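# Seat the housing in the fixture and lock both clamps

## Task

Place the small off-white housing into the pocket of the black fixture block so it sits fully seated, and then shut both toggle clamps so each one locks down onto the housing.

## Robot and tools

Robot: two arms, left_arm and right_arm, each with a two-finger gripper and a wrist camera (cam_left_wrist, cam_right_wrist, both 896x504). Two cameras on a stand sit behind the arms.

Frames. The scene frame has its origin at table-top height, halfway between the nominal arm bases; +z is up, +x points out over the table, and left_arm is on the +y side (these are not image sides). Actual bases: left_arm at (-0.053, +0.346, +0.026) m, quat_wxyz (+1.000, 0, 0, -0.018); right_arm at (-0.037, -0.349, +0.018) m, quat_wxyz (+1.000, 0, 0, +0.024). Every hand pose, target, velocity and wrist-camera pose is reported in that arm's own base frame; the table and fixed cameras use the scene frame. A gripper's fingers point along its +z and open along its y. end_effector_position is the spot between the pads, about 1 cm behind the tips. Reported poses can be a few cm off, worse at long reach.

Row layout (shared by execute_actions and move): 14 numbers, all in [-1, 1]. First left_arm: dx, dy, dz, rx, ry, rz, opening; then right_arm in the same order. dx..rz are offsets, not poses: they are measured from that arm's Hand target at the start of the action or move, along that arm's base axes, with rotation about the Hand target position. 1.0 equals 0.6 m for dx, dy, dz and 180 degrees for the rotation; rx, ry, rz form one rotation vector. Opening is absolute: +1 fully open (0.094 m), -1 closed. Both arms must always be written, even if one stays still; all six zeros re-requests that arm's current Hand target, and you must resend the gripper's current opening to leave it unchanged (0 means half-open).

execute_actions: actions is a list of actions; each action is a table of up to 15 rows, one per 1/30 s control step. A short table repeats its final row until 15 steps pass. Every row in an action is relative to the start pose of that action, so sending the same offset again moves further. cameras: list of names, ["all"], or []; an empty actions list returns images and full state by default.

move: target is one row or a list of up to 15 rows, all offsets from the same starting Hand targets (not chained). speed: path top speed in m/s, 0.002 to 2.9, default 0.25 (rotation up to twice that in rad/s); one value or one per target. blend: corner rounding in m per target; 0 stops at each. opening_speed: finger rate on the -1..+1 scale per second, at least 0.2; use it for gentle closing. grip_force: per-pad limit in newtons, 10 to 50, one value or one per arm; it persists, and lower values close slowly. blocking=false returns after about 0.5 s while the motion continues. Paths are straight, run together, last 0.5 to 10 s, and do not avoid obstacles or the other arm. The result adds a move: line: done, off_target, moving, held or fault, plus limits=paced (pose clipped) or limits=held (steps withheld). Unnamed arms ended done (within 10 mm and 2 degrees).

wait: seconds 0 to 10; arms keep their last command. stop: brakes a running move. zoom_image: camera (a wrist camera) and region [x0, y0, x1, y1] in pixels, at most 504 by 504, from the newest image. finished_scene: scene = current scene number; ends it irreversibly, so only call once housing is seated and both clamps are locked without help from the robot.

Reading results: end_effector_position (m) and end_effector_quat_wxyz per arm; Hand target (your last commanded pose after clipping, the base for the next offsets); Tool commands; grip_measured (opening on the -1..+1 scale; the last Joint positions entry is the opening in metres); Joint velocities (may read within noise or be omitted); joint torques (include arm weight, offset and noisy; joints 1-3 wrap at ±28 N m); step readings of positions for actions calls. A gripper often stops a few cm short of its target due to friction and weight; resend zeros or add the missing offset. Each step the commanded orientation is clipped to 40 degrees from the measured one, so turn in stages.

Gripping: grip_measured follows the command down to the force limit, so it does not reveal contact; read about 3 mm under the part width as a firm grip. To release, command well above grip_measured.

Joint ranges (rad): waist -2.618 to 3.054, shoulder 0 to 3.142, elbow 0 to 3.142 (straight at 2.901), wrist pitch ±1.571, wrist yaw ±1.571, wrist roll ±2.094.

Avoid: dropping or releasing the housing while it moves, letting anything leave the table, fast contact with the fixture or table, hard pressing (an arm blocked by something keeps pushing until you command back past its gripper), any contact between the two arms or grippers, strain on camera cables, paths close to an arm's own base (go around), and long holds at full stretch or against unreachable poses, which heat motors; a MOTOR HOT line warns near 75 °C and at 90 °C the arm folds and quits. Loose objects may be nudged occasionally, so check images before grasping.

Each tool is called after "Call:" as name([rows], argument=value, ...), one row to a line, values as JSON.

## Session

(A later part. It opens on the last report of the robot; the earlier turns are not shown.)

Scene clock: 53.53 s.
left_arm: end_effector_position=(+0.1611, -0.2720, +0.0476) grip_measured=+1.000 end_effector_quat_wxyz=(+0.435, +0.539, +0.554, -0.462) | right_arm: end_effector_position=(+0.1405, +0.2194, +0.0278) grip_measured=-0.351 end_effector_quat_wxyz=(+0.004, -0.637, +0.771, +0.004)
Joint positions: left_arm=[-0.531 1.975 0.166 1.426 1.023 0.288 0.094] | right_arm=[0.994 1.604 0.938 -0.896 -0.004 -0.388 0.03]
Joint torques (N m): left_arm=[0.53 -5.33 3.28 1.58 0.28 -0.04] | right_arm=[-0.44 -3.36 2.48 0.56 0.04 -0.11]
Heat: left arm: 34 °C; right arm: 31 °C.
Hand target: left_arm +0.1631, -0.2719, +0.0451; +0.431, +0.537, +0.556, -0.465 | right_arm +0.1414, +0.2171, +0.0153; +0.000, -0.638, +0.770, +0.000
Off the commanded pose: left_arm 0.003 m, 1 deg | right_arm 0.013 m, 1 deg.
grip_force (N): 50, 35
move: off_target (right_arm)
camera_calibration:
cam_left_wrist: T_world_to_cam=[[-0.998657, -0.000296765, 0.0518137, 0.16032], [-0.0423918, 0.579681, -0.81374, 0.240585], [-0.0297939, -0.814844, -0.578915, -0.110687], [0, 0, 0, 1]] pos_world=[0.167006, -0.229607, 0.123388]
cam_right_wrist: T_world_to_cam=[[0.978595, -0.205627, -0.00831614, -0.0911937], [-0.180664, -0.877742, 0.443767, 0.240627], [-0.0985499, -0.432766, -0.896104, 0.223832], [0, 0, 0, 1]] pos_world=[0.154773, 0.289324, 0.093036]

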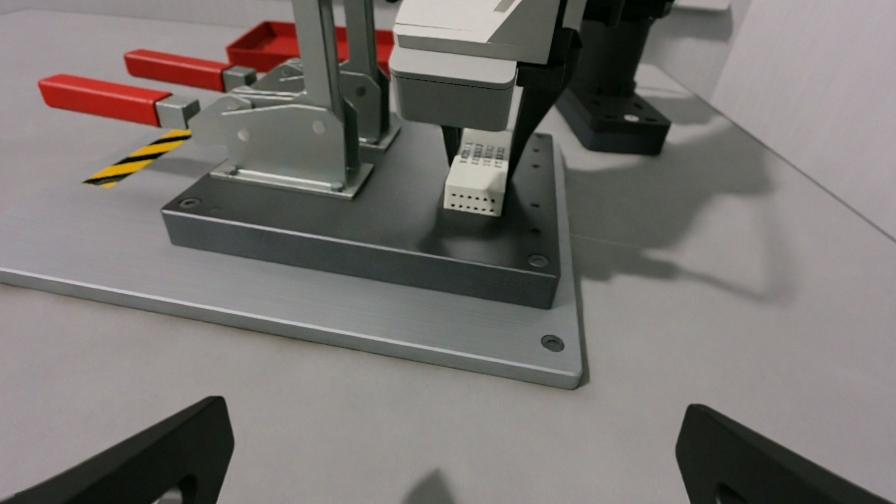

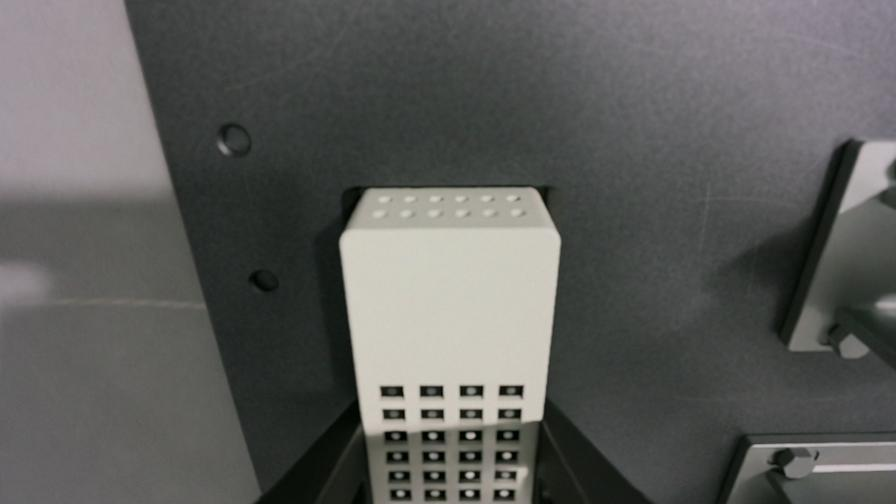

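Call:
move(target=[0,0,0,0,0,0,1,0,0,-0.013,0,0,0,-0.55], speed=0.02, cameras=["all"])

Call:
zoom_image(camera="cam_left_wrist", region=[380, 110, 600, 290])

Scene clock: 54.80 s.
left_arm: end_effector_position=(+0.1611, -0.2720, +0.0476) grip_measured=+1.000 end_effector_quat_wxyz=(+0.435, +0.539, +0.554, -0.462) | right_arm: end_effector_position=(+0.1404, +0.2193, +0.0271) grip_measured=-0.351 end_effector_quat_wxyz=(+0.004, -0.637, +0.771, +0.004)
Joint positions: left_arm=[-0.531 1.975 0.166 1.426 1.023 0.288 0.094] | right_arm=[0.994 1.604 0.935 -0.892 -0.004 -0.388 0.03]
Joint torques (N m): left_arm=[0.64 -5.31 3.08 1.55 0.27 -0.03] | right_arm=[-0.44 -2.45 1.39 0.79 0.04 -0.11]
Heat: left arm: 34 °C; right arm: 31 °C.
Hand target: left_arm +0.1631, -0.2719, +0.0451; +0.431, +0.537, +0.556, -0.465 | right_arm +0.1414, +0.2172, +0.0076; +0.000, -0.638, +0.770, +0.000
Off the commanded pose: left_arm 0.003 m, 1 deg | right_arm 0.020 m, 1 deg.
grip_force (N): 50, 35
move: off_target (right_arm)
camera_calibration:
cam_left_wrist: T_world_to_cam=[[-0.998657, -0.000296765, 0.0518137, 0.16032], [-0.0423918, 0.579681, -0.81374, 0.240585], [-0.0297939, -0.814844, -0.578915, -0.110687], [0, 0, 0, 1]] pos_world=[0.167006, -0.229607, 0.123388]
cam_right_wrist: T_world_to_cam=[[0.978606, -0.205582, -0.00814682, -0.0911522], [-0.180768, -0.878044, 0.443127, 0.240994], [-0.0982524, -0.432174, -0.896422, 0.222964], [0, 0, 0, 1]] pos_world=[0.154673, 0.289223, 0.0923363]

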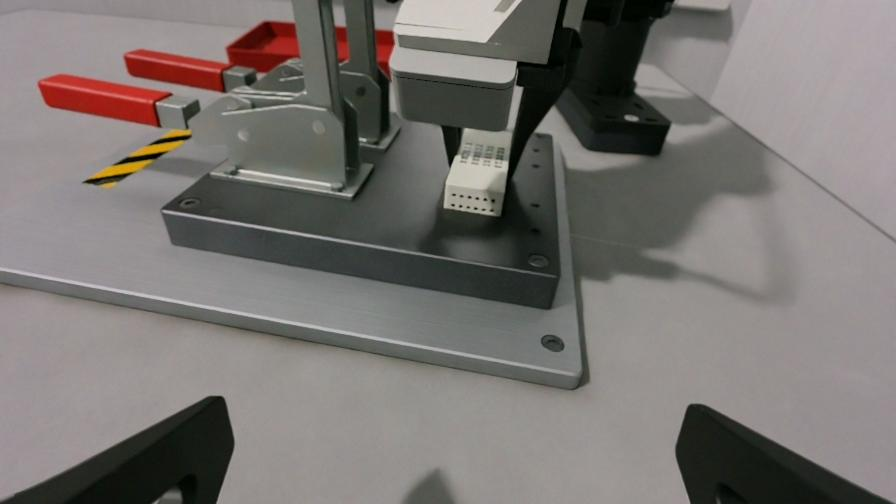

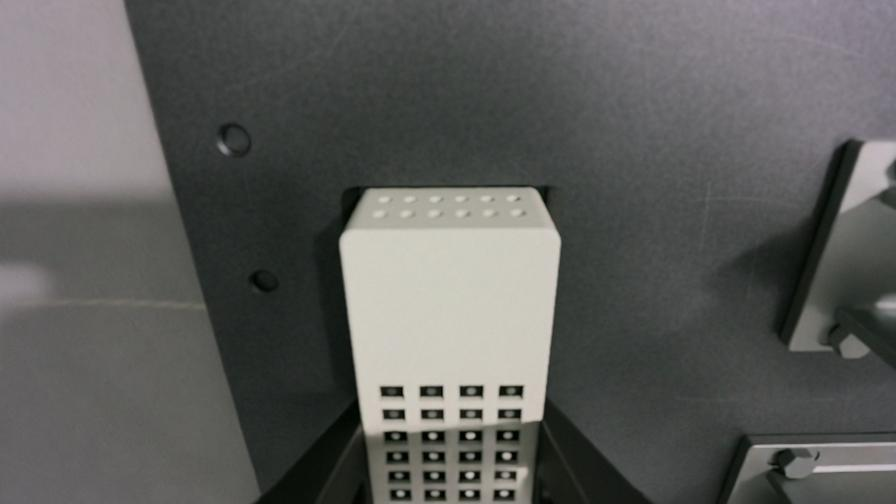

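Scaled by 2.291 from the camera's 896x504 image, which has a finer 1280x720 frame.

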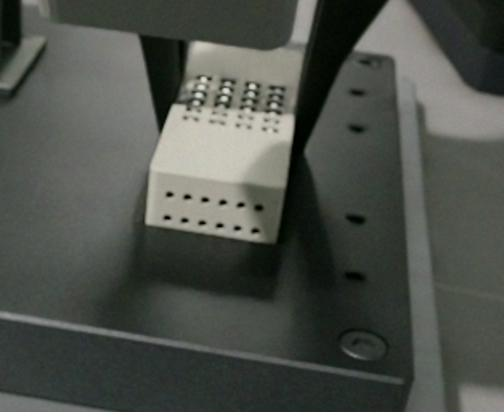

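Call:
move([
  [0,0,0,0,0,0,1,0,0,0.02,0,0,0,-0.55],
  [0,0,0,0,0,0,1,0,0,0.02,0,0,0,-0.1],
], speed=0.03, opening_speed=0.4, cameras=["all"])

Call:
zoom_image(camera="cam_left_wrist", region=[380, 110, 600, 290])

Call:
zoom_image(camera="cam_right_wrist", region=[340, 80, 580, 280])

Scene clock: 58.67 s.
left_arm: end_effector_position=(+0.1611, -0.2720, +0.0476) grip_measured=+1.000 end_effector_quat_wxyz=(+0.435, +0.539, +0.554, -0.462) | right_arm: end_effector_position=(+0.1369, +0.2194, +0.0266) grip_measured=-0.103 end_effector_quat_wxyz=(-0.003, -0.638, +0.770, +0.010)
Joint positions: left_arm=[-0.531 1.975 0.166 1.426 1.023 0.288 0.094] | right_arm=[0.994 1.606 0.935 -0.899 -0.021 -0.388 0.042]
Joint torques (N m): left_arm=[0.79 -5.37 3.18 1.58 0.28 -0.04] | right_arm=[-0.44 -3.99 3.43 0.42 0.21 -0.1]
Heat: left arm: 34 °C; right arm: 31 °C.
Hand target: left_arm +0.1631, -0.2719, +0.0451; +0.431, +0.537, +0.556, -0.465 | right_arm +0.1414, +0.2171, +0.0195; +0.000, -0.638, +0.770, +0.000
Off the commanded pose: left_arm 0.003 m, 1 deg | right_arm 0.009 m, 1 deg.
grip_force (N): 50, 35
move: done
camera_calibration:
cam_left_wrist: T_world_to_cam=[[-0.998657, -0.000296765, 0.0518137, 0.16032], [-0.0423918, 0.579681, -0.81374, 0.240585], [-0.0297939, -0.814844, -0.578915, -0.110687], [0, 0, 0, 1]] pos_world=[0.167006, -0.229607, 0.123388]
cam_right_wrist: T_world_to_cam=[[0.978371, -0.205102, -0.0268996, -0.0873087], [-0.172025, -0.87893, 0.444847, 0.239617], [-0.114882, -0.430598, -0.895203, 0.224158], [0, 0, 0, 1]] pos_world=[0.152392, 0.289222, 0.0917257]

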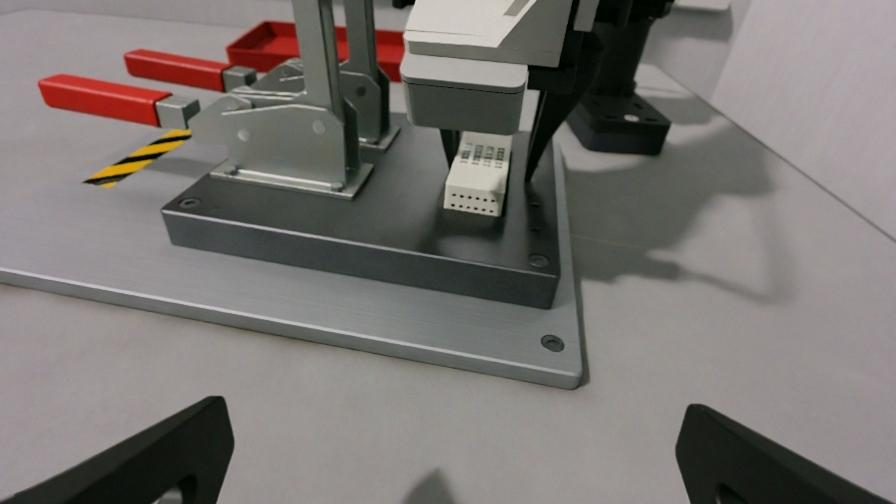

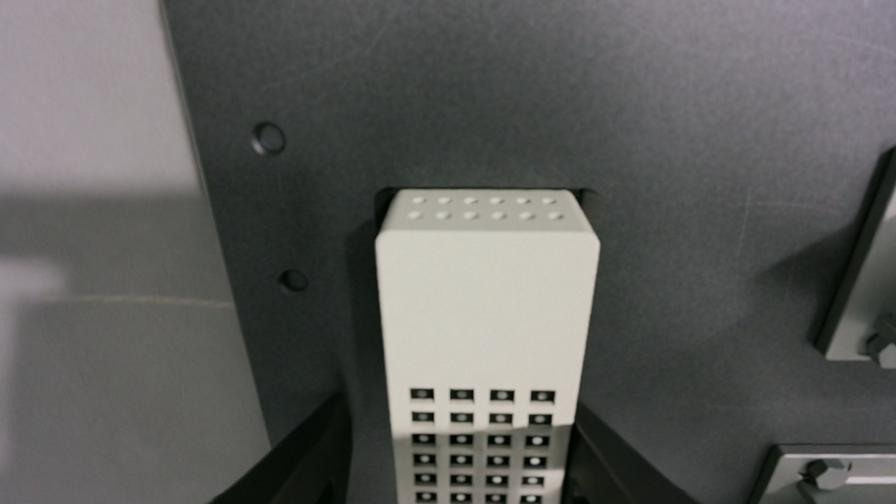

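Scaled by 2.291 from the camera's 896x504 image, which has a finer 1280x720 frame.

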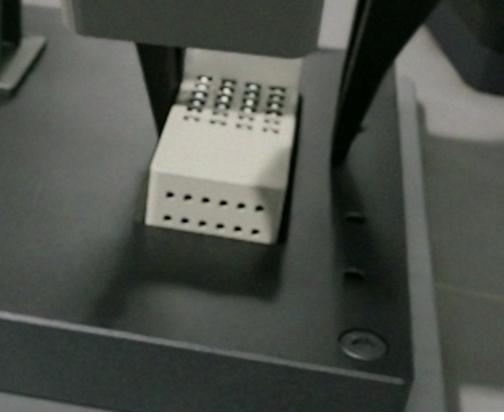

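Scaled by 2.100 from the camera's 896x504 image, which has a finer 1280x720 frame.

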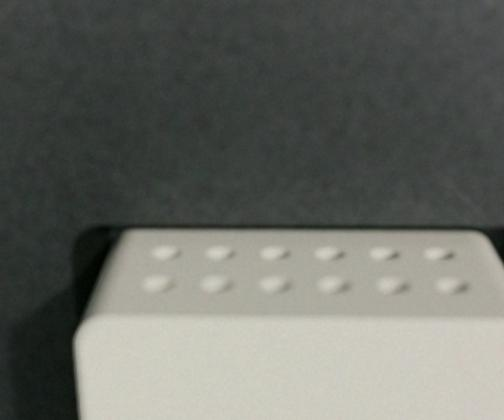

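Call:
move([
  [0,0,0,0,0,0,1,0.003,0,0.06,0,0,0,0.1],
  [0,0,0,0,0,0,1,-0.01,-0.0588,0.15,0,0,0,0.3],
], speed=[0.05,0.15], cameras=["all"])

Call:
zoom_image(camera="cam_left_wrist", region=[380, 110, 600, 290])

Call:
zoom_image(camera="cam_right_wrist", region=[340, 0, 600, 280])

Scene clock: 63.47 s.
left_arm: end_effector_position=(+0.1611, -0.2720, +0.0476) grip_measured=+1.000 end_effector_quat_wxyz=(+0.435, +0.539, +0.554, -0.462) | right_arm: end_effector_position=(+0.1291, +0.1768, +0.0970) grip_measured=+0.297 end_effector_quat_wxyz=(-0.022, -0.637, +0.770, -0.003)
Joint positions: left_arm=[-0.531 1.975 0.166 1.426 1.023 0.288 0.094] | right_arm=[0.932 1.419 1.051 -1.247 -0.004 -0.45 0.061]
Joint torques (N m): left_arm=[0.55 -5.27 3.29 1.57 0.3 -0.04] | right_arm=[-0.53 -5.5 7.27 0.03 0.05 -0.11]
Heat: left arm: 34 °C; right arm: 32 °C.
Hand target: left_arm +0.1631, -0.2719, +0.0451; +0.431, +0.537, +0.556, -0.465 | right_arm +0.1355, +0.1819, +0.1096; +0.000, -0.639, +0.770, +0.000
Off the commanded pose: left_arm 0.003 m, 1 deg | right_arm 0.015 m, 3 deg.
grip_force (N): 50, 35
move: off_target (right_arm); target 2's new opening was sent with right_arm's hand 0.015 m and 3 deg from that target
camera_calibration:
cam_left_wrist: T_world_to_cam=[[-0.998657, -0.000296765, 0.0518137, 0.16032], [-0.0423918, 0.579681, -0.81374, 0.240585], [-0.0297939, -0.814844, -0.578915, -0.110687], [0, 0, 0, 1]] pos_world=[0.167006, -0.229607, 0.123388]
cam_right_wrist: T_world_to_cam=[[0.978074, -0.20608, -0.0300274, -0.085946], [-0.165702, -0.857426, 0.487199, 0.160705], [-0.126148, -0.471542, -0.872774, 0.274393], [0, 0, 0, 1]] pos_world=[0.145305, 0.249469, 0.158607]

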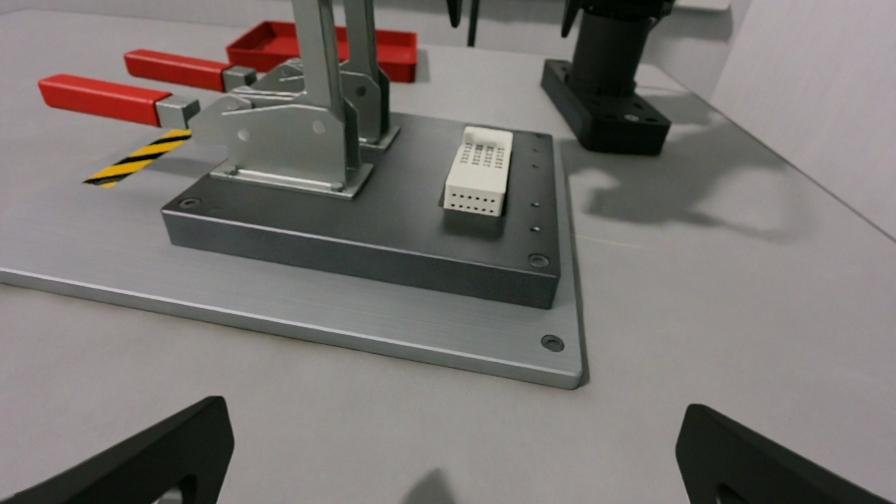

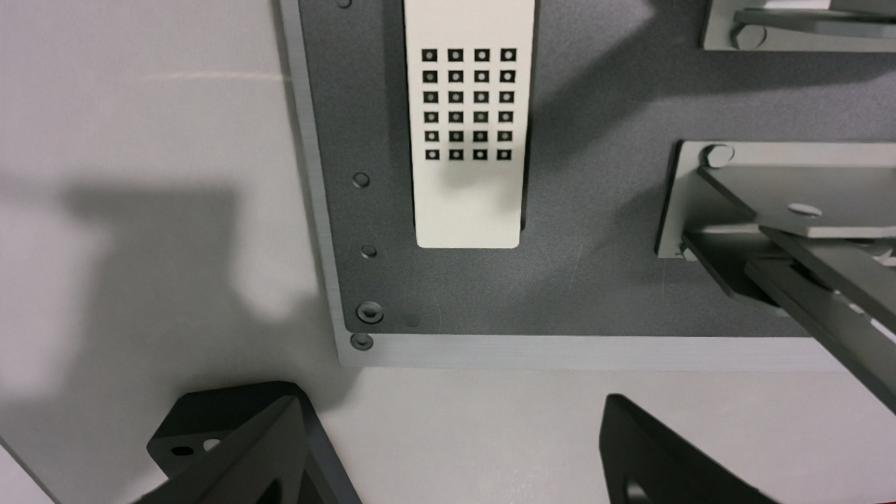

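Scaled by 2.291 from the camera's 896x504 image, which has a finer 1280x720 frame.

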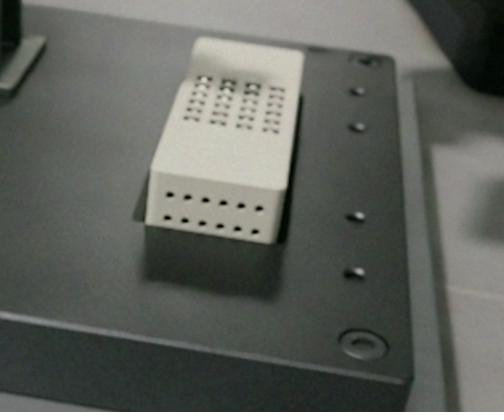

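Scaled by 1.800 from the camera's 896x504 image, which has a finer 1280x720 frame.

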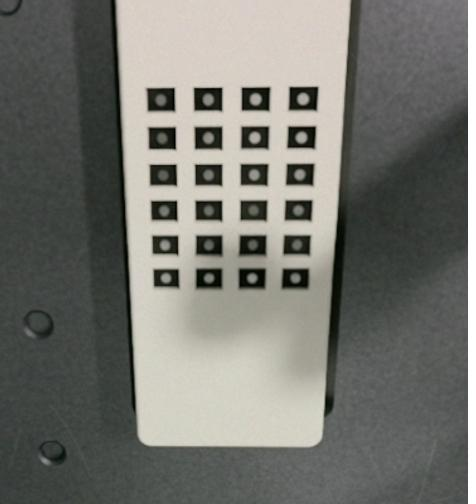

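Call:
move(target=[0,0,0,0,0,0,1,0.0098,0.0718,-0.025,0,0,0,0.3], speed=0.1, cameras=["cam_right_wrist"])

Call:
zoom_image(camera="cam_right_wrist", region=[340, 80, 580, 280])

Scene clock: 69.47 s.
left_arm: end_effector_position=(+0.1611, -0.2720, +0.0476) grip_measured=+1.000 end_effector_quat_wxyz=(+0.435, +0.539, +0.554, -0.462) | right_arm: end_effector_position=(+0.1338, +0.2119, +0.0888) grip_measured=+0.297 end_effector_quat_wxyz=(-0.020, -0.639, +0.769, -0.004)
Joint positions: left_arm=[-0.531 1.975 0.166 1.426 1.023 0.288 0.094] | right_arm=[1 1.542 1.129 -1.198 -0.004 -0.386 0.061]
Joint torques (N m): left_arm=[0.54 -5.42 3.26 1.54 0.28 -0.02] | right_arm=[0.46 -3.92 7.53 0.25 0.03 0.06]
Heat: left arm: 35 °C; right arm: 33 °C.
Hand target: left_arm +0.1631, -0.2719, +0.0451; +0.431, +0.537, +0.556, -0.465 | right_arm +0.1413, +0.2250, +0.0945; +0.000, -0.639, +0.770, +0.000
Off the commanded pose: left_arm 0.003 m, 1 deg | right_arm 0.016 m, 2 deg.
grip_force (N): 50, 35
move: off_target (right_arm)
camera_calibration:
cam_right_wrist: T_world_to_cam=[[0.978999, -0.202218, -0.0258555, -0.0849206], [-0.164634, -0.859022, 0.484744, 0.196056], [-0.120234, -0.470308, -0.874274, 0.283484], [0, 0, 0, 1]] pos_world=[0.149499, 0.284569, 0.15061]
Images, in order (width x height): cam_right_wrist 896x504.

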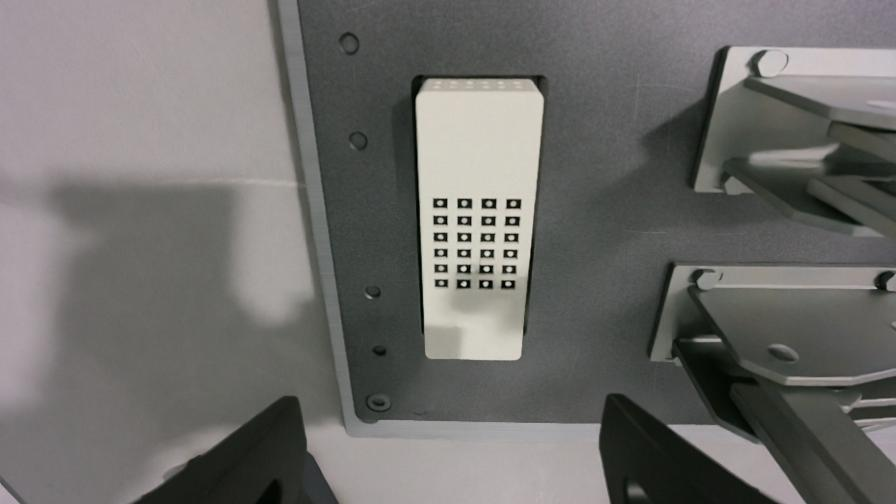

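Scaled by 2.100 from the camera's 896x504 image, which has a finer 1280x720 frame.

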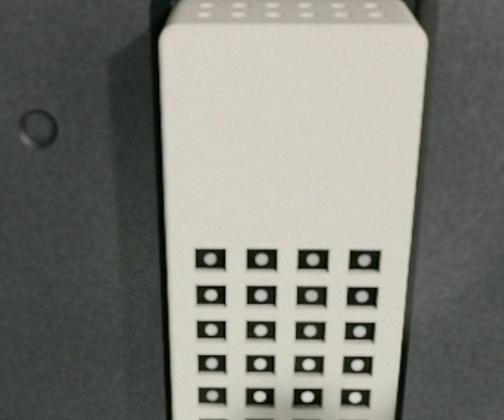

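Great view; zoom on both ends.

Call:
zoom_image(camera="cam_right_wrist", region=[400, 60, 560, 150])

Call:
zoom_image(camera="cam_right_wrist", region=[400, 290, 550, 380])

Scaled by 3.150 from the camera's 896x504 image, which has a finer 1280x720 frame.

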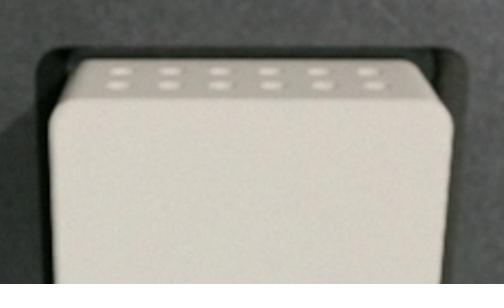

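Scaled by 3.360 from the camera's 896x504 image, which has a finer 1280x720 frame.

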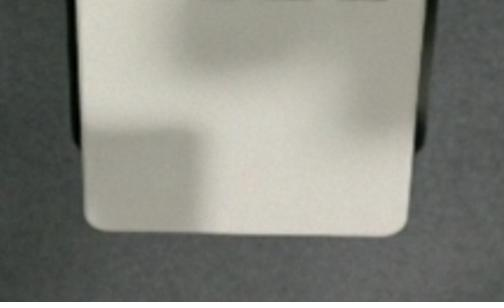

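Call:
move([
  [0,0,0,0,0,0,1,0,0,0.2425,0,0,0,0.3],
  [0,0,0,0,0,0,1,0.348,0.0167,0.2425,0,0,-0.496,-0.04],
  [0,0,0,0,0,0,1,0.356,0.0167,0.009,0,0,-0.496,-0.04],
  [0,0,0,0,0,0,1,0.356,-0.0108,0.009,0,0,-0.496,-0.04],
], speed=[0.2,0.28,0.15,0.08], blend=[0.02,0.03,0,0], cameras=["all"])

Call:
zoom_image(camera="cam_left_wrist", region=[380, 110, 600, 290])

Scene clock: 82.03 s.
left_arm: end_effector_position=(+0.1611, -0.2720, +0.0476) grip_measured=+1.000 end_effector_quat_wxyz=(+0.435, +0.539, +0.554, -0.462) | right_arm: end_effector_position=(+0.3543, +0.2190, +0.0945) grip_measured=-0.037 end_effector_quat_wxyz=(-0.010, +0.089, +0.996, -0.005)
Joint positions: left_arm=[-0.531 1.975 0.166 1.426 1.023 0.288 0.094] | right_arm=[0.55 2.175 1.972 -1.389 -0.004 0.728 0.045]
Joint torques (N m): left_arm=[0.58 -5.39 3.21 1.54 0.32 -0.01] | right_arm=[-0.03 -11.97 3.69 0.22 0.04 -0.06]
Heat: left arm: 35 °C; right arm: 34 °C.
Hand target: left_arm +0.1631, -0.2719, +0.0451; +0.431, +0.537, +0.556, -0.465 | right_arm +0.3548, +0.2184, +0.0999; +0.000, +0.086, +0.996, +0.000
Off the commanded pose: left_arm 0.003 m, 1 deg | right_arm 0.005 m, 1 deg.
grip_force (N): 50, 35
move: done; blend cut to 0 m at target 2; target 2's new opening was sent with right_arm's hand 0.007 m and 15 deg from that target
camera_calibration:
cam_left_wrist: T_world_to_cam=[[-0.998657, -0.000296765, 0.0518137, 0.16032], [-0.0423918, 0.579681, -0.81374, 0.240585], [-0.0297939, -0.814844, -0.578915, -0.110687], [0, 0, 0, 1]] pos_world=[0.167006, -0.229607, 0.123388]
cam_right_wrist: T_world_to_cam=[[-0.195776, -0.98064, 0.0041419, 0.284669], [-0.865451, 0.174763, 0.469523, 0.259011], [-0.461157, 0.0883367, -0.882911, 0.317612], [0, 0, 0, 1]] pos_world=[0.426362, 0.205836, 0.157632]

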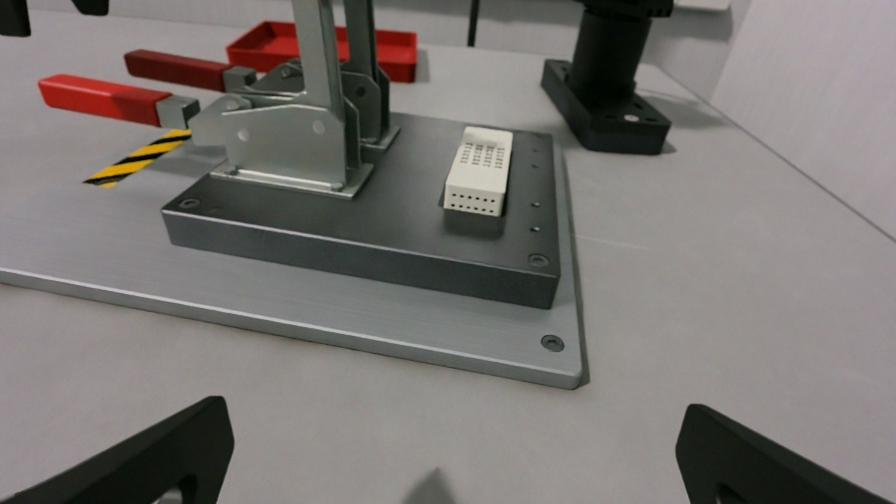

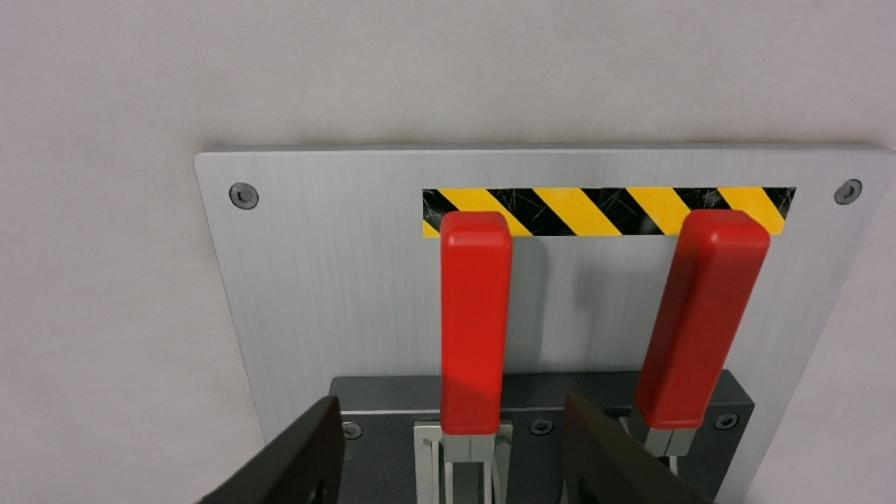

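Scaled by 2.291 from the camera's 896x504 image, which has a finer 1280x720 frame.

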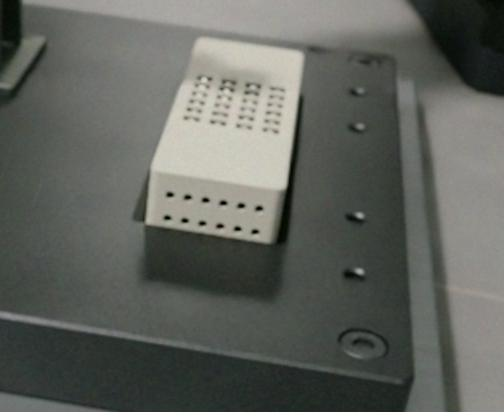

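Call:
move([
  [0,0,0,0,0,0,1,0,0.02,0,0,0,0,-0.04],
  [0,0,0,0,0,0,1,0,-0.0092,0,0,0,0,-0.04],
  [0,0,0,0,0,0,1,-0.002,-0.0092,-0.105,0,0,0,-0.04],
], speed=0.08, cameras=["cam_right_wrist"])

Scene clock: 86.37 s.
left_arm: end_effector_position=(+0.1611, -0.2720, +0.0476) grip_measured=+1.000 end_effector_quat_wxyz=(+0.435, +0.539, +0.554, -0.462) | right_arm: end_effector_position=(+0.3532, +0.2132, +0.0339) grip_measured=-0.037 end_effector_quat_wxyz=(-0.008, +0.089, +0.996, -0.003)
Joint positions: left_arm=[-0.531 1.975 0.166 1.426 1.023 0.288 0.094] | right_arm=[0.539 2.175 1.73 -1.142 -0.004 0.717 0.045]
Joint torques (N m): left_arm=[0.66 -5.27 3.25 1.58 0.26 -0.01] | right_arm=[0.02 -11.47 3.49 0.3 0.04 -0.07]
Heat: left arm: 35 °C; right arm: 33 °C.
Hand target: left_arm +0.1631, -0.2719, +0.0451; +0.431, +0.537, +0.556, -0.465 | right_arm +0.3537, +0.2129, +0.0369; +0.000, +0.087, +0.996, +0.000
Off the commanded pose: left_arm 0.003 m, 1 deg | right_arm 0.003 m, 1 deg.
grip_force (N): 50, 35
move: done
camera_calibration:
cam_right_wrist: T_world_to_cam=[[-0.195488, -0.980706, 0.000651941, 0.279106], [-0.867451, 0.173222, 0.466394, 0.288735], [-0.457508, 0.0906087, -0.884577, 0.26236], [0, 0, 0, 1]] pos_world=[0.425057, 0.199933, 0.0972316]
Images, in order (width x height): cam_right_wrist 896x504.

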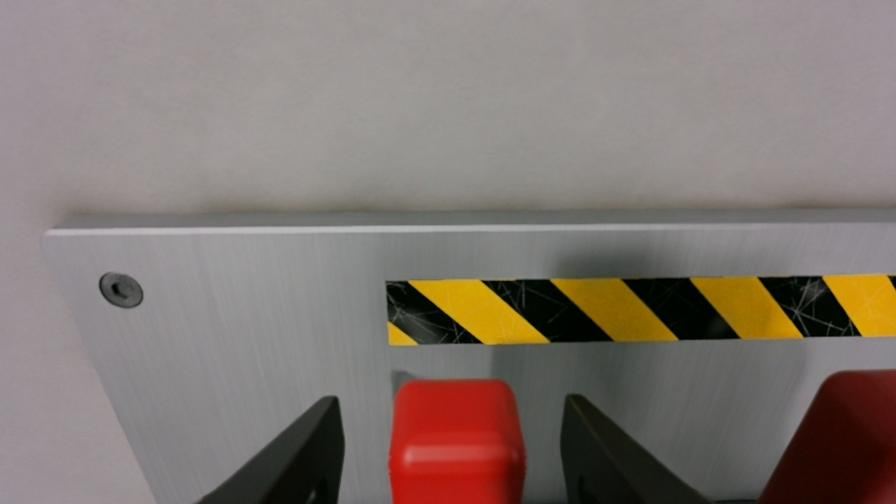

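Call:
move(target=[0,0,0,0,0,0,1,0.002,0,0.024,0,0,0,-0.04], speed=0.08, cameras=["cam_right_wrist"])

Scene clock: 87.63 s.
left_arm: end_effector_position=(+0.1611, -0.2720, +0.0476) grip_measured=+1.000 end_effector_quat_wxyz=(+0.435, +0.539, +0.554, -0.462) | right_arm: end_effector_position=(+0.3474, +0.2098, +0.0341) grip_measured=-0.037 end_effector_quat_wxyz=(-0.019, +0.089, +0.996, -0.011)
Joint positions: left_arm=[-0.531 1.975 0.166 1.426 1.023 0.288 0.094] | right_arm=[0.539 2.175 1.73 -1.169 -0.004 0.717 0.045]
Joint torques (N m): left_arm=[0.59 -5.24 3.11 1.56 0.28 -0.03] | right_arm=[-0.12 -12.15 6.64 0.06 0.04 -0.08]
Heat: left arm: 35 °C; right arm: 33 °C.
Hand target: left_arm +0.1631, -0.2719, +0.0451; +0.431, +0.537, +0.556, -0.465 | right_arm +0.3549, +0.2128, +0.0513; +0.000, +0.087, +0.996, +0.000
Off the commanded pose: left_arm 0.003 m, 1 deg | right_arm 0.019 m, 3 deg.
grip_force (N): 50, 35
move: off_target (right_arm)
camera_calibration:
cam_right_wrist: T_world_to_cam=[[-0.194882, -0.980647, 0.0187856, 0.273709], [-0.85648, 0.179477, 0.483973, 0.278457], [-0.477978, 0.0782279, -0.874881, 0.269569], [0, 0, 0, 1]] pos_world=[0.420682, 0.197348, 0.0959331]
Images, in order (width x height): cam_right_wrist 896x504.

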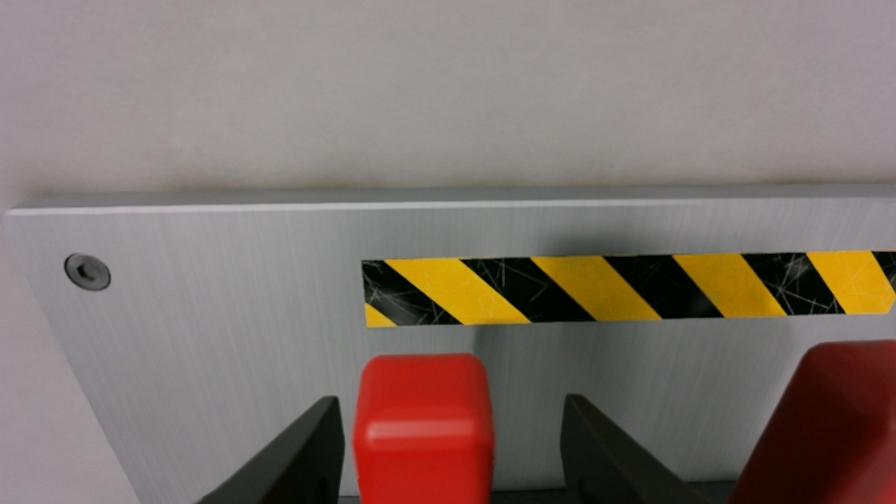

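Call:
move(target=[0,0,0,0,0,0,1,0.0,0.005,0.012,0,0,0,-0.04], speed=0.08, cameras=["cam_right_wrist"])

Scene clock: 89.90 s.
left_arm: end_effector_position=(+0.1611, -0.2720, +0.0476) grip_measured=+1.000 end_effector_quat_wxyz=(+0.435, +0.539, +0.554, -0.462) | right_arm: end_effector_position=(+0.3467, +0.2093, +0.0395) grip_measured=-0.037 end_effector_quat_wxyz=(-0.022, +0.089, +0.996, -0.013)
Joint positions: left_arm=[-0.531 1.975 0.166 1.426 1.023 0.288 0.094] | right_arm=[0.539 2.175 1.752 -1.198 -0.004 0.716 0.045]
Joint torques (N m): left_arm=[0.64 -5.34 3.1 1.56 0.28 -0.04] | right_arm=[0.43 -12.05 7.38 -0.01 0.03 -0.01]
Heat: left arm: 35 °C; right arm: 34 °C.
Hand target: left_arm +0.1631, -0.2719, +0.0451; +0.431, +0.537, +0.556, -0.465 | right_arm +0.3550, +0.2159, +0.0585; +0.000, +0.086, +0.996, +0.000
Off the commanded pose: left_arm 0.003 m, 1 deg | right_arm 0.022 m, 3 deg.
grip_force (N): 50, 35
move: off_target (right_arm)
camera_calibration:
cam_right_wrist: T_world_to_cam=[[-0.194332, -0.980643, 0.0239524, 0.272613], [-0.853368, 0.18105, 0.488859, 0.27371], [-0.483733, 0.0745606, -0.872034, 0.276673], [0, 0, 0, 1]] pos_world=[0.420389, 0.197152, 0.100933]
Images, in order (width x height): cam_right_wrist 896x504.

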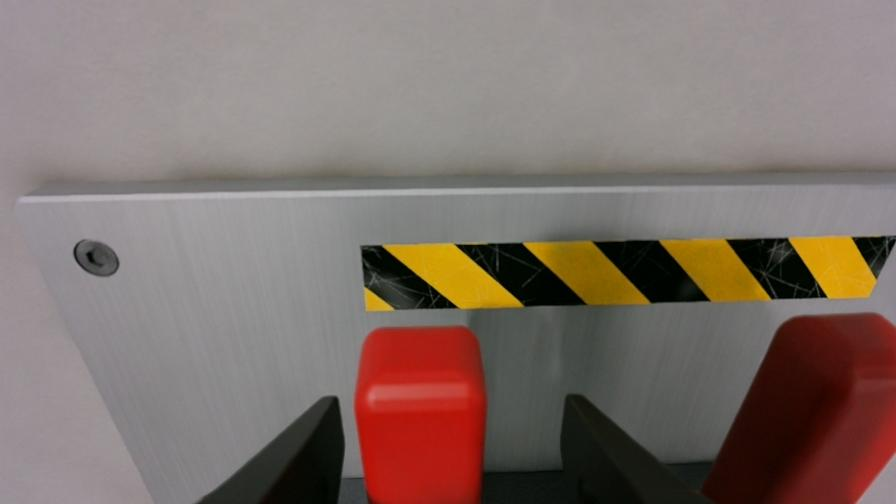

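Call:
move(target=[0,0,0,0,0,0,1,0.0,0.006,0.006,0,0,0,-0.04], speed=0.08, cameras=["cam_right_wrist"])

Scene clock: 91.47 s.
left_arm: end_effector_position=(+0.1611, -0.2720, +0.0476) grip_measured=+1.000 end_effector_quat_wxyz=(+0.435, +0.539, +0.554, -0.462) | right_arm: end_effector_position=(+0.3476, +0.2130, +0.0455) grip_measured=-0.037 end_effector_quat_wxyz=(-0.019, +0.086, +0.996, -0.012)
Joint positions: left_arm=[-0.531 1.975 0.166 1.426 1.023 0.288 0.094] | right_arm=[0.545 2.175 1.776 -1.216 -0.004 0.717 0.045]
Joint torques (N m): left_arm=[0.57 -5.29 3.14 1.55 0.29 -0.03] | right_arm=[0.51 -11.52 7.45 0.01 0.03 0.06]
Heat: left arm: 35 °C; right arm: 34 °C.
Hand target: left_arm +0.1631, -0.2719, +0.0451; +0.431, +0.537, +0.556, -0.465 | right_arm +0.3550, +0.2195, +0.0622; +0.000, +0.087, +0.996, +0.000
Off the commanded pose: left_arm 0.003 m, 1 deg | right_arm 0.019 m, 3 deg.
grip_force (N): 50, 35
move: off_target (right_arm)
camera_calibration:
cam_right_wrist: T_world_to_cam=[[-0.188412, -0.981894, 0.0195948, 0.274626], [-0.857153, 0.17415, 0.484728, 0.273809], [-0.479364, 0.074533, -0.874446, 0.280678], [0, 0, 0, 1]] pos_world=[0.420986, 0.20105, 0.107333]
Images, in order (width x height): cam_right_wrist 896x504.

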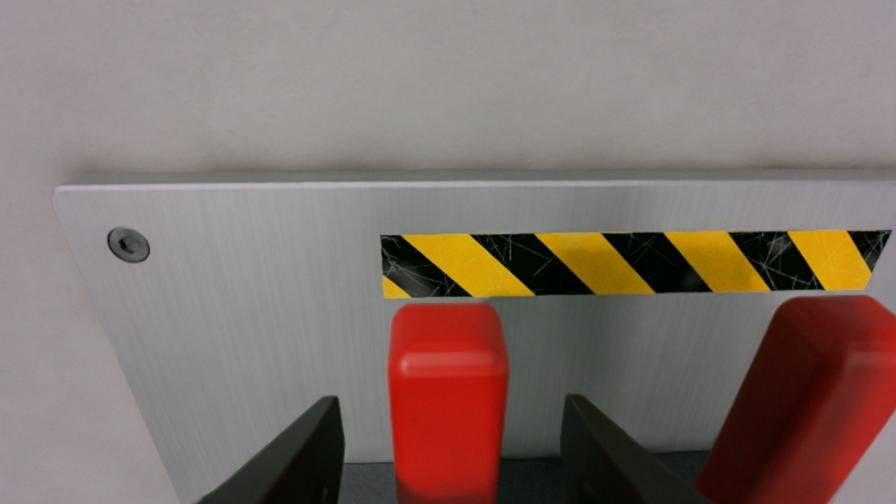

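Call:
move(target=[0,0,0,0,0,0,1,0,0,0,0,0,0,-0.72], opening_speed=0.5, grip_force=[50,20])

Call:
move([
  [0,0,0,0,0,0,1,-0.0168,-0.0075,0.0197,-0.0046,-0.0274,0,-0.72],
  [0,0,0,0,0,0,1,-0.0333,-0.005,0.0505,-0.0092,-0.0548,0,-0.72],
  [0,0,0,0,0,0,1,-0.0667,0,0.0938,-0.0156,-0.0931,0,-0.72],
  [0,0,0,0,0,0,1,-0.115,0.0083,0.1172,-0.022,-0.1315,0,-0.72],
], speed=0.06, blend=[0.01,0.01,0.01,0], cameras=["all"])

Scene clock: 96.27 s.
left_arm: end_effector_position=(+0.1611, -0.2720, +0.0476) grip_measured=+1.000 end_effector_quat_wxyz=(+0.435, +0.539, +0.554, -0.462) | right_arm: end_effector_position=(+0.3473, +0.2130, +0.0455) grip_measured=-0.616 end_effector_quat_wxyz=(-0.020, +0.090, +0.996, -0.011)
Joint positions: left_arm=[-0.531 1.975 0.166 1.426 1.023 0.288 0.094] | right_arm=[0.545 2.175 1.776 -1.217 -0.005 0.725 0.018]
Joint torques (N m): left_arm=[0.72 -5.27 3.22 1.54 0.29 -0.02] | right_arm=[0.5 -11.54 7.45 0.01 0.05 -0.04]
Heat: left arm: 35 °C; right arm: 34 °C.
Hand target: left_arm +0.1631, -0.2719, +0.0451; +0.431, +0.537, +0.556, -0.465 | right_arm +0.3550, +0.2195, +0.0622; +0.000, +0.087, +0.996, +0.000
Off the commanded pose: left_arm 0.003 m, 1 deg | right_arm 0.019 m, 3 deg.
grip_force (N): 50, 20
move: off_target (right_arm)

Scene clock: 100.17 s.
left_arm: end_effector_position=(+0.1611, -0.2720, +0.0476) grip_measured=+1.000 end_effector_quat_wxyz=(+0.435, +0.539, +0.554, -0.462) | right_arm: end_effector_position=(+0.2944, +0.2246, +0.1215) grip_measured=-0.617 end_effector_quat_wxyz=(+0.201, +0.100, +0.974, -0.023)
Joint positions: left_arm=[-0.531 1.975 0.166 1.426 1.023 0.288 0.094] | right_arm=[0.815 1.733 1.4 -1.02 0.347 0.981 0.018]
Joint torques (N m): left_arm=[0.61 -5.38 3.3 1.58 0.28 -0.03] | right_arm=[1.51 -10.78 4.05 0.43 0.22 -0.23]
Heat: left arm: 36 °C; right arm: 33 °C.
Hand target: left_arm +0.1631, -0.2719, +0.0451; +0.431, +0.537, +0.556, -0.465 | right_arm +0.2859, +0.2244, +0.1324; +0.208, +0.084, +0.974, -0.016
Off the commanded pose: left_arm 0.003 m, 1 deg | right_arm 0.014 m, 2 deg.
grip_force (N): 50, 20
move: off_target (right_arm)
camera_calibration:
cam_left_wrist: T_world_to_cam=[[-0.998657, -0.000296765, 0.0518137, 0.16032], [-0.0423918, 0.579681, -0.81374, 0.240585], [-0.0297939, -0.814844, -0.578915, -0.110687], [0, 0, 0, 1]] pos_world=[0.167006, -0.229607, 0.123388]
cam_right_wrist: T_world_to_cam=[[-0.217532, -0.976015, -0.00859317, 0.285213], [-0.974241, 0.216583, 0.062815, 0.265589], [-0.0594473, 0.0220361, -0.997988, 0.223868], [0, 0, 0, 1]] pos_world=[0.334099, 0.215917, 0.209185]

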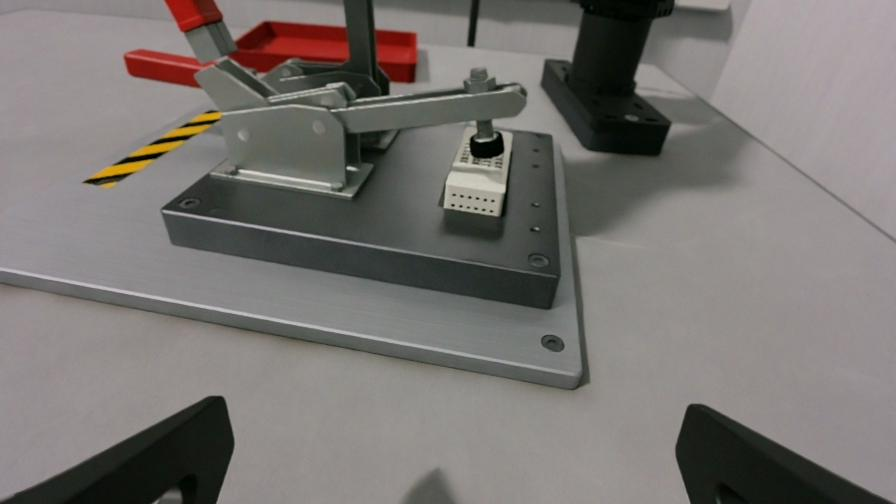

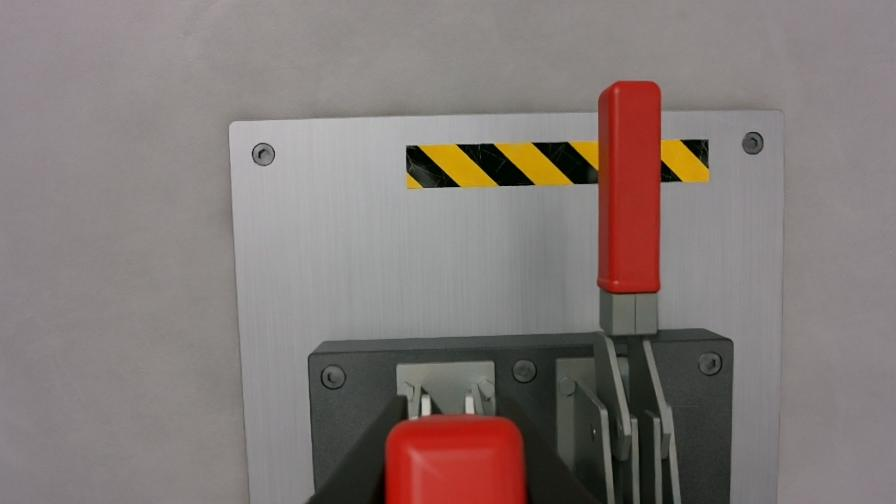

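Call:
move([
  [0,0,0,0,0,0,1,-0.0583,0.0085,-0.005,-0.0073,-0.0438,0,-0.72],
  [0,0,0,0,0,0,1,-0.095,0.0143,-0.01,-0.011,-0.0658,0,-0.72],
], speed=0.045, blend=[0.005,0], cameras=["all"])

Call:
zoom_image(camera="cam_left_wrist", region=[150, 0, 600, 250])

Scene clock: 103.60 s.
left_arm: end_effector_position=(+0.1611, -0.2720, +0.0476) grip_measured=+1.000 end_effector_quat_wxyz=(+0.435, +0.539, +0.554, -0.462) | right_arm: end_effector_position=(+0.2452, +0.2343, +0.1248) grip_measured=-0.618 end_effector_quat_wxyz=(+0.320, +0.096, +0.942, -0.029)
Joint positions: left_arm=[-0.531 1.975 0.166 1.426 1.023 0.288 0.094] | right_arm=[1.074 1.595 1.17 -0.92 0.62 1.204 0.018]
Joint torques (N m): left_arm=[0.58 -5.18 3.15 1.58 0.28 -0.05] | right_arm=[2.66 -8.81 3.67 0.26 0.1 0.04]
Heat: left arm: 36 °C; right arm: 33 °C.
Hand target: left_arm +0.1631, -0.2719, +0.0451; +0.431, +0.537, +0.556, -0.465 | right_arm +0.2290, +0.2330, +0.1265; +0.308, +0.082, +0.947, -0.024
Off the commanded pose: left_arm 0.003 m, 1 deg | right_arm 0.016 m, 2 deg.
grip_force (N): 50, 20
move: off_target (right_arm)
camera_calibration:
cam_left_wrist: T_world_to_cam=[[-0.998657, -0.000296765, 0.0518137, 0.16032], [-0.0423918, 0.579681, -0.81374, 0.240585], [-0.0297939, -0.814844, -0.578915, -0.110687], [0, 0, 0, 1]] pos_world=[0.167006, -0.229607, 0.123388]
cam_right_wrist: T_world_to_cam=[[-0.209775, -0.977447, -0.0243151, 0.284483], [-0.960155, 0.210633, -0.183674, 0.244071], [0.184653, -0.0151839, -0.982686, 0.171036], [0, 0, 0, 1]] pos_world=[0.262441, 0.229255, 0.219821]

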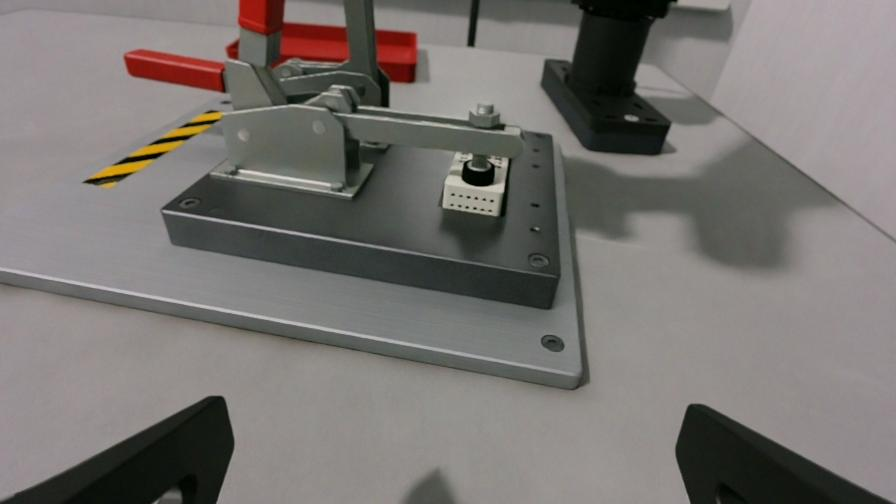

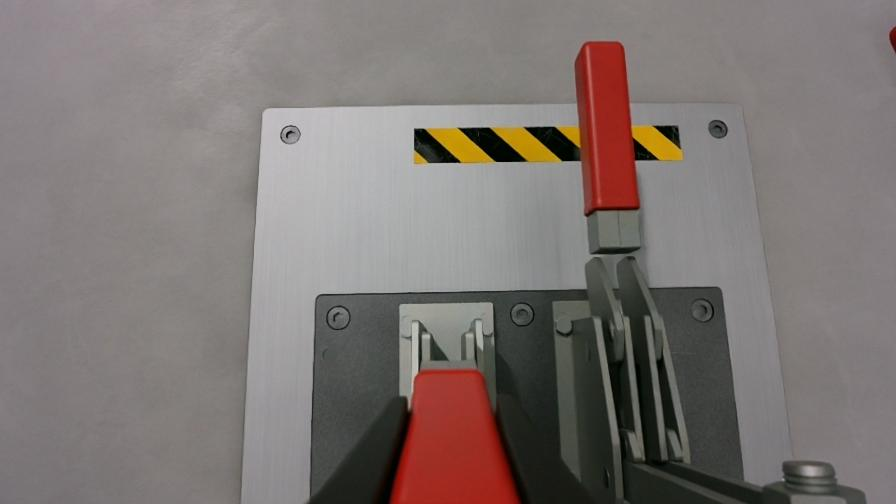

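Scaled by 1.120 from the camera's 896x504 image, which has a finer 1280x720 frame.

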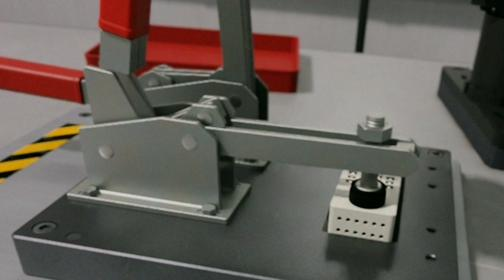

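Call:
move([
  [0,0,0,0,0,0,1,-0.0165,0.0027,-0.0017,0,0,0,-0.72],
  [0,0,0,0,0,0,1,0.025,-0.0033,-0.0017,0,0,0,-0.72],
  [0,0,0,0,0,0,1,0.025,-0.0033,-0.0017,0,0,0,-0.04],
  [0,0,0,0,0,0,1,0.025,-0.0033,0.15,0,0,0,-0.04],
], speed=[0.04,0.05,0.1,0.12], cameras=["cam_left_wrist"])

Call:
zoom_image(camera="cam_left_wrist", region=[150, 0, 600, 250])

Scene clock: 108.73 s.
left_arm: end_effector_position=(+0.1611, -0.2720, +0.0476) grip_measured=+1.000 end_effector_quat_wxyz=(+0.435, +0.539, +0.554, -0.462) | right_arm: end_effector_position=(+0.2395, +0.2313, +0.2011) grip_measured=-0.043 end_effector_quat_wxyz=(+0.296, +0.072, +0.952, -0.037)
Joint positions: left_arm=[-0.531 1.975 0.166 1.426 1.023 0.288 0.094] | right_arm=[1.063 1.584 1.485 -1.266 0.573 1.153 0.045]
Joint torques (N m): left_arm=[0.57 -5.35 3.11 1.55 0.28 -0.06] | right_arm=[-0.58 -6.75 7.68 0.39 0.45 0]
Heat: left arm: 36 °C; right arm: 33 °C.
Hand target: left_arm +0.1631, -0.2719, +0.0451; +0.431, +0.537, +0.556, -0.465 | right_arm +0.2439, +0.2311, +0.2165; +0.308, +0.082, +0.947, -0.024
Off the commanded pose: left_arm 0.003 m, 1 deg | right_arm 0.016 m, 2 deg.
grip_force (N): 50, 20
move: off_target (right_arm)
camera_calibration:
cam_left_wrist: T_world_to_cam=[[-0.998657, -0.000296765, 0.0518137, 0.16032], [-0.0423918, 0.579681, -0.81374, 0.240585], [-0.0297939, -0.814844, -0.578915, -0.110687], [0, 0, 0, 1]] pos_world=[0.167006, -0.229607, 0.123388]
Images, in order (width x height): cam_left_wrist 896x504.

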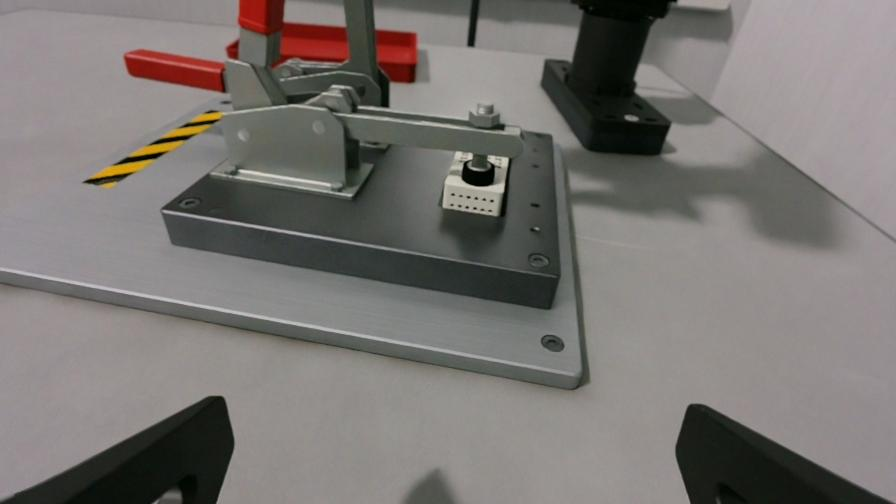

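Scaled by 1.120 from the camera's 896x504 image, which has a finer 1280x720 frame.

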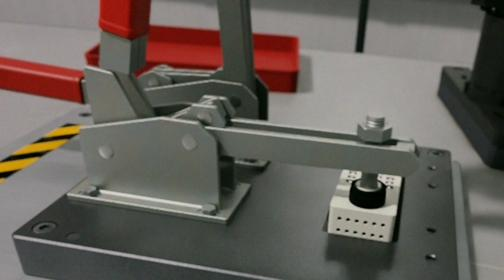

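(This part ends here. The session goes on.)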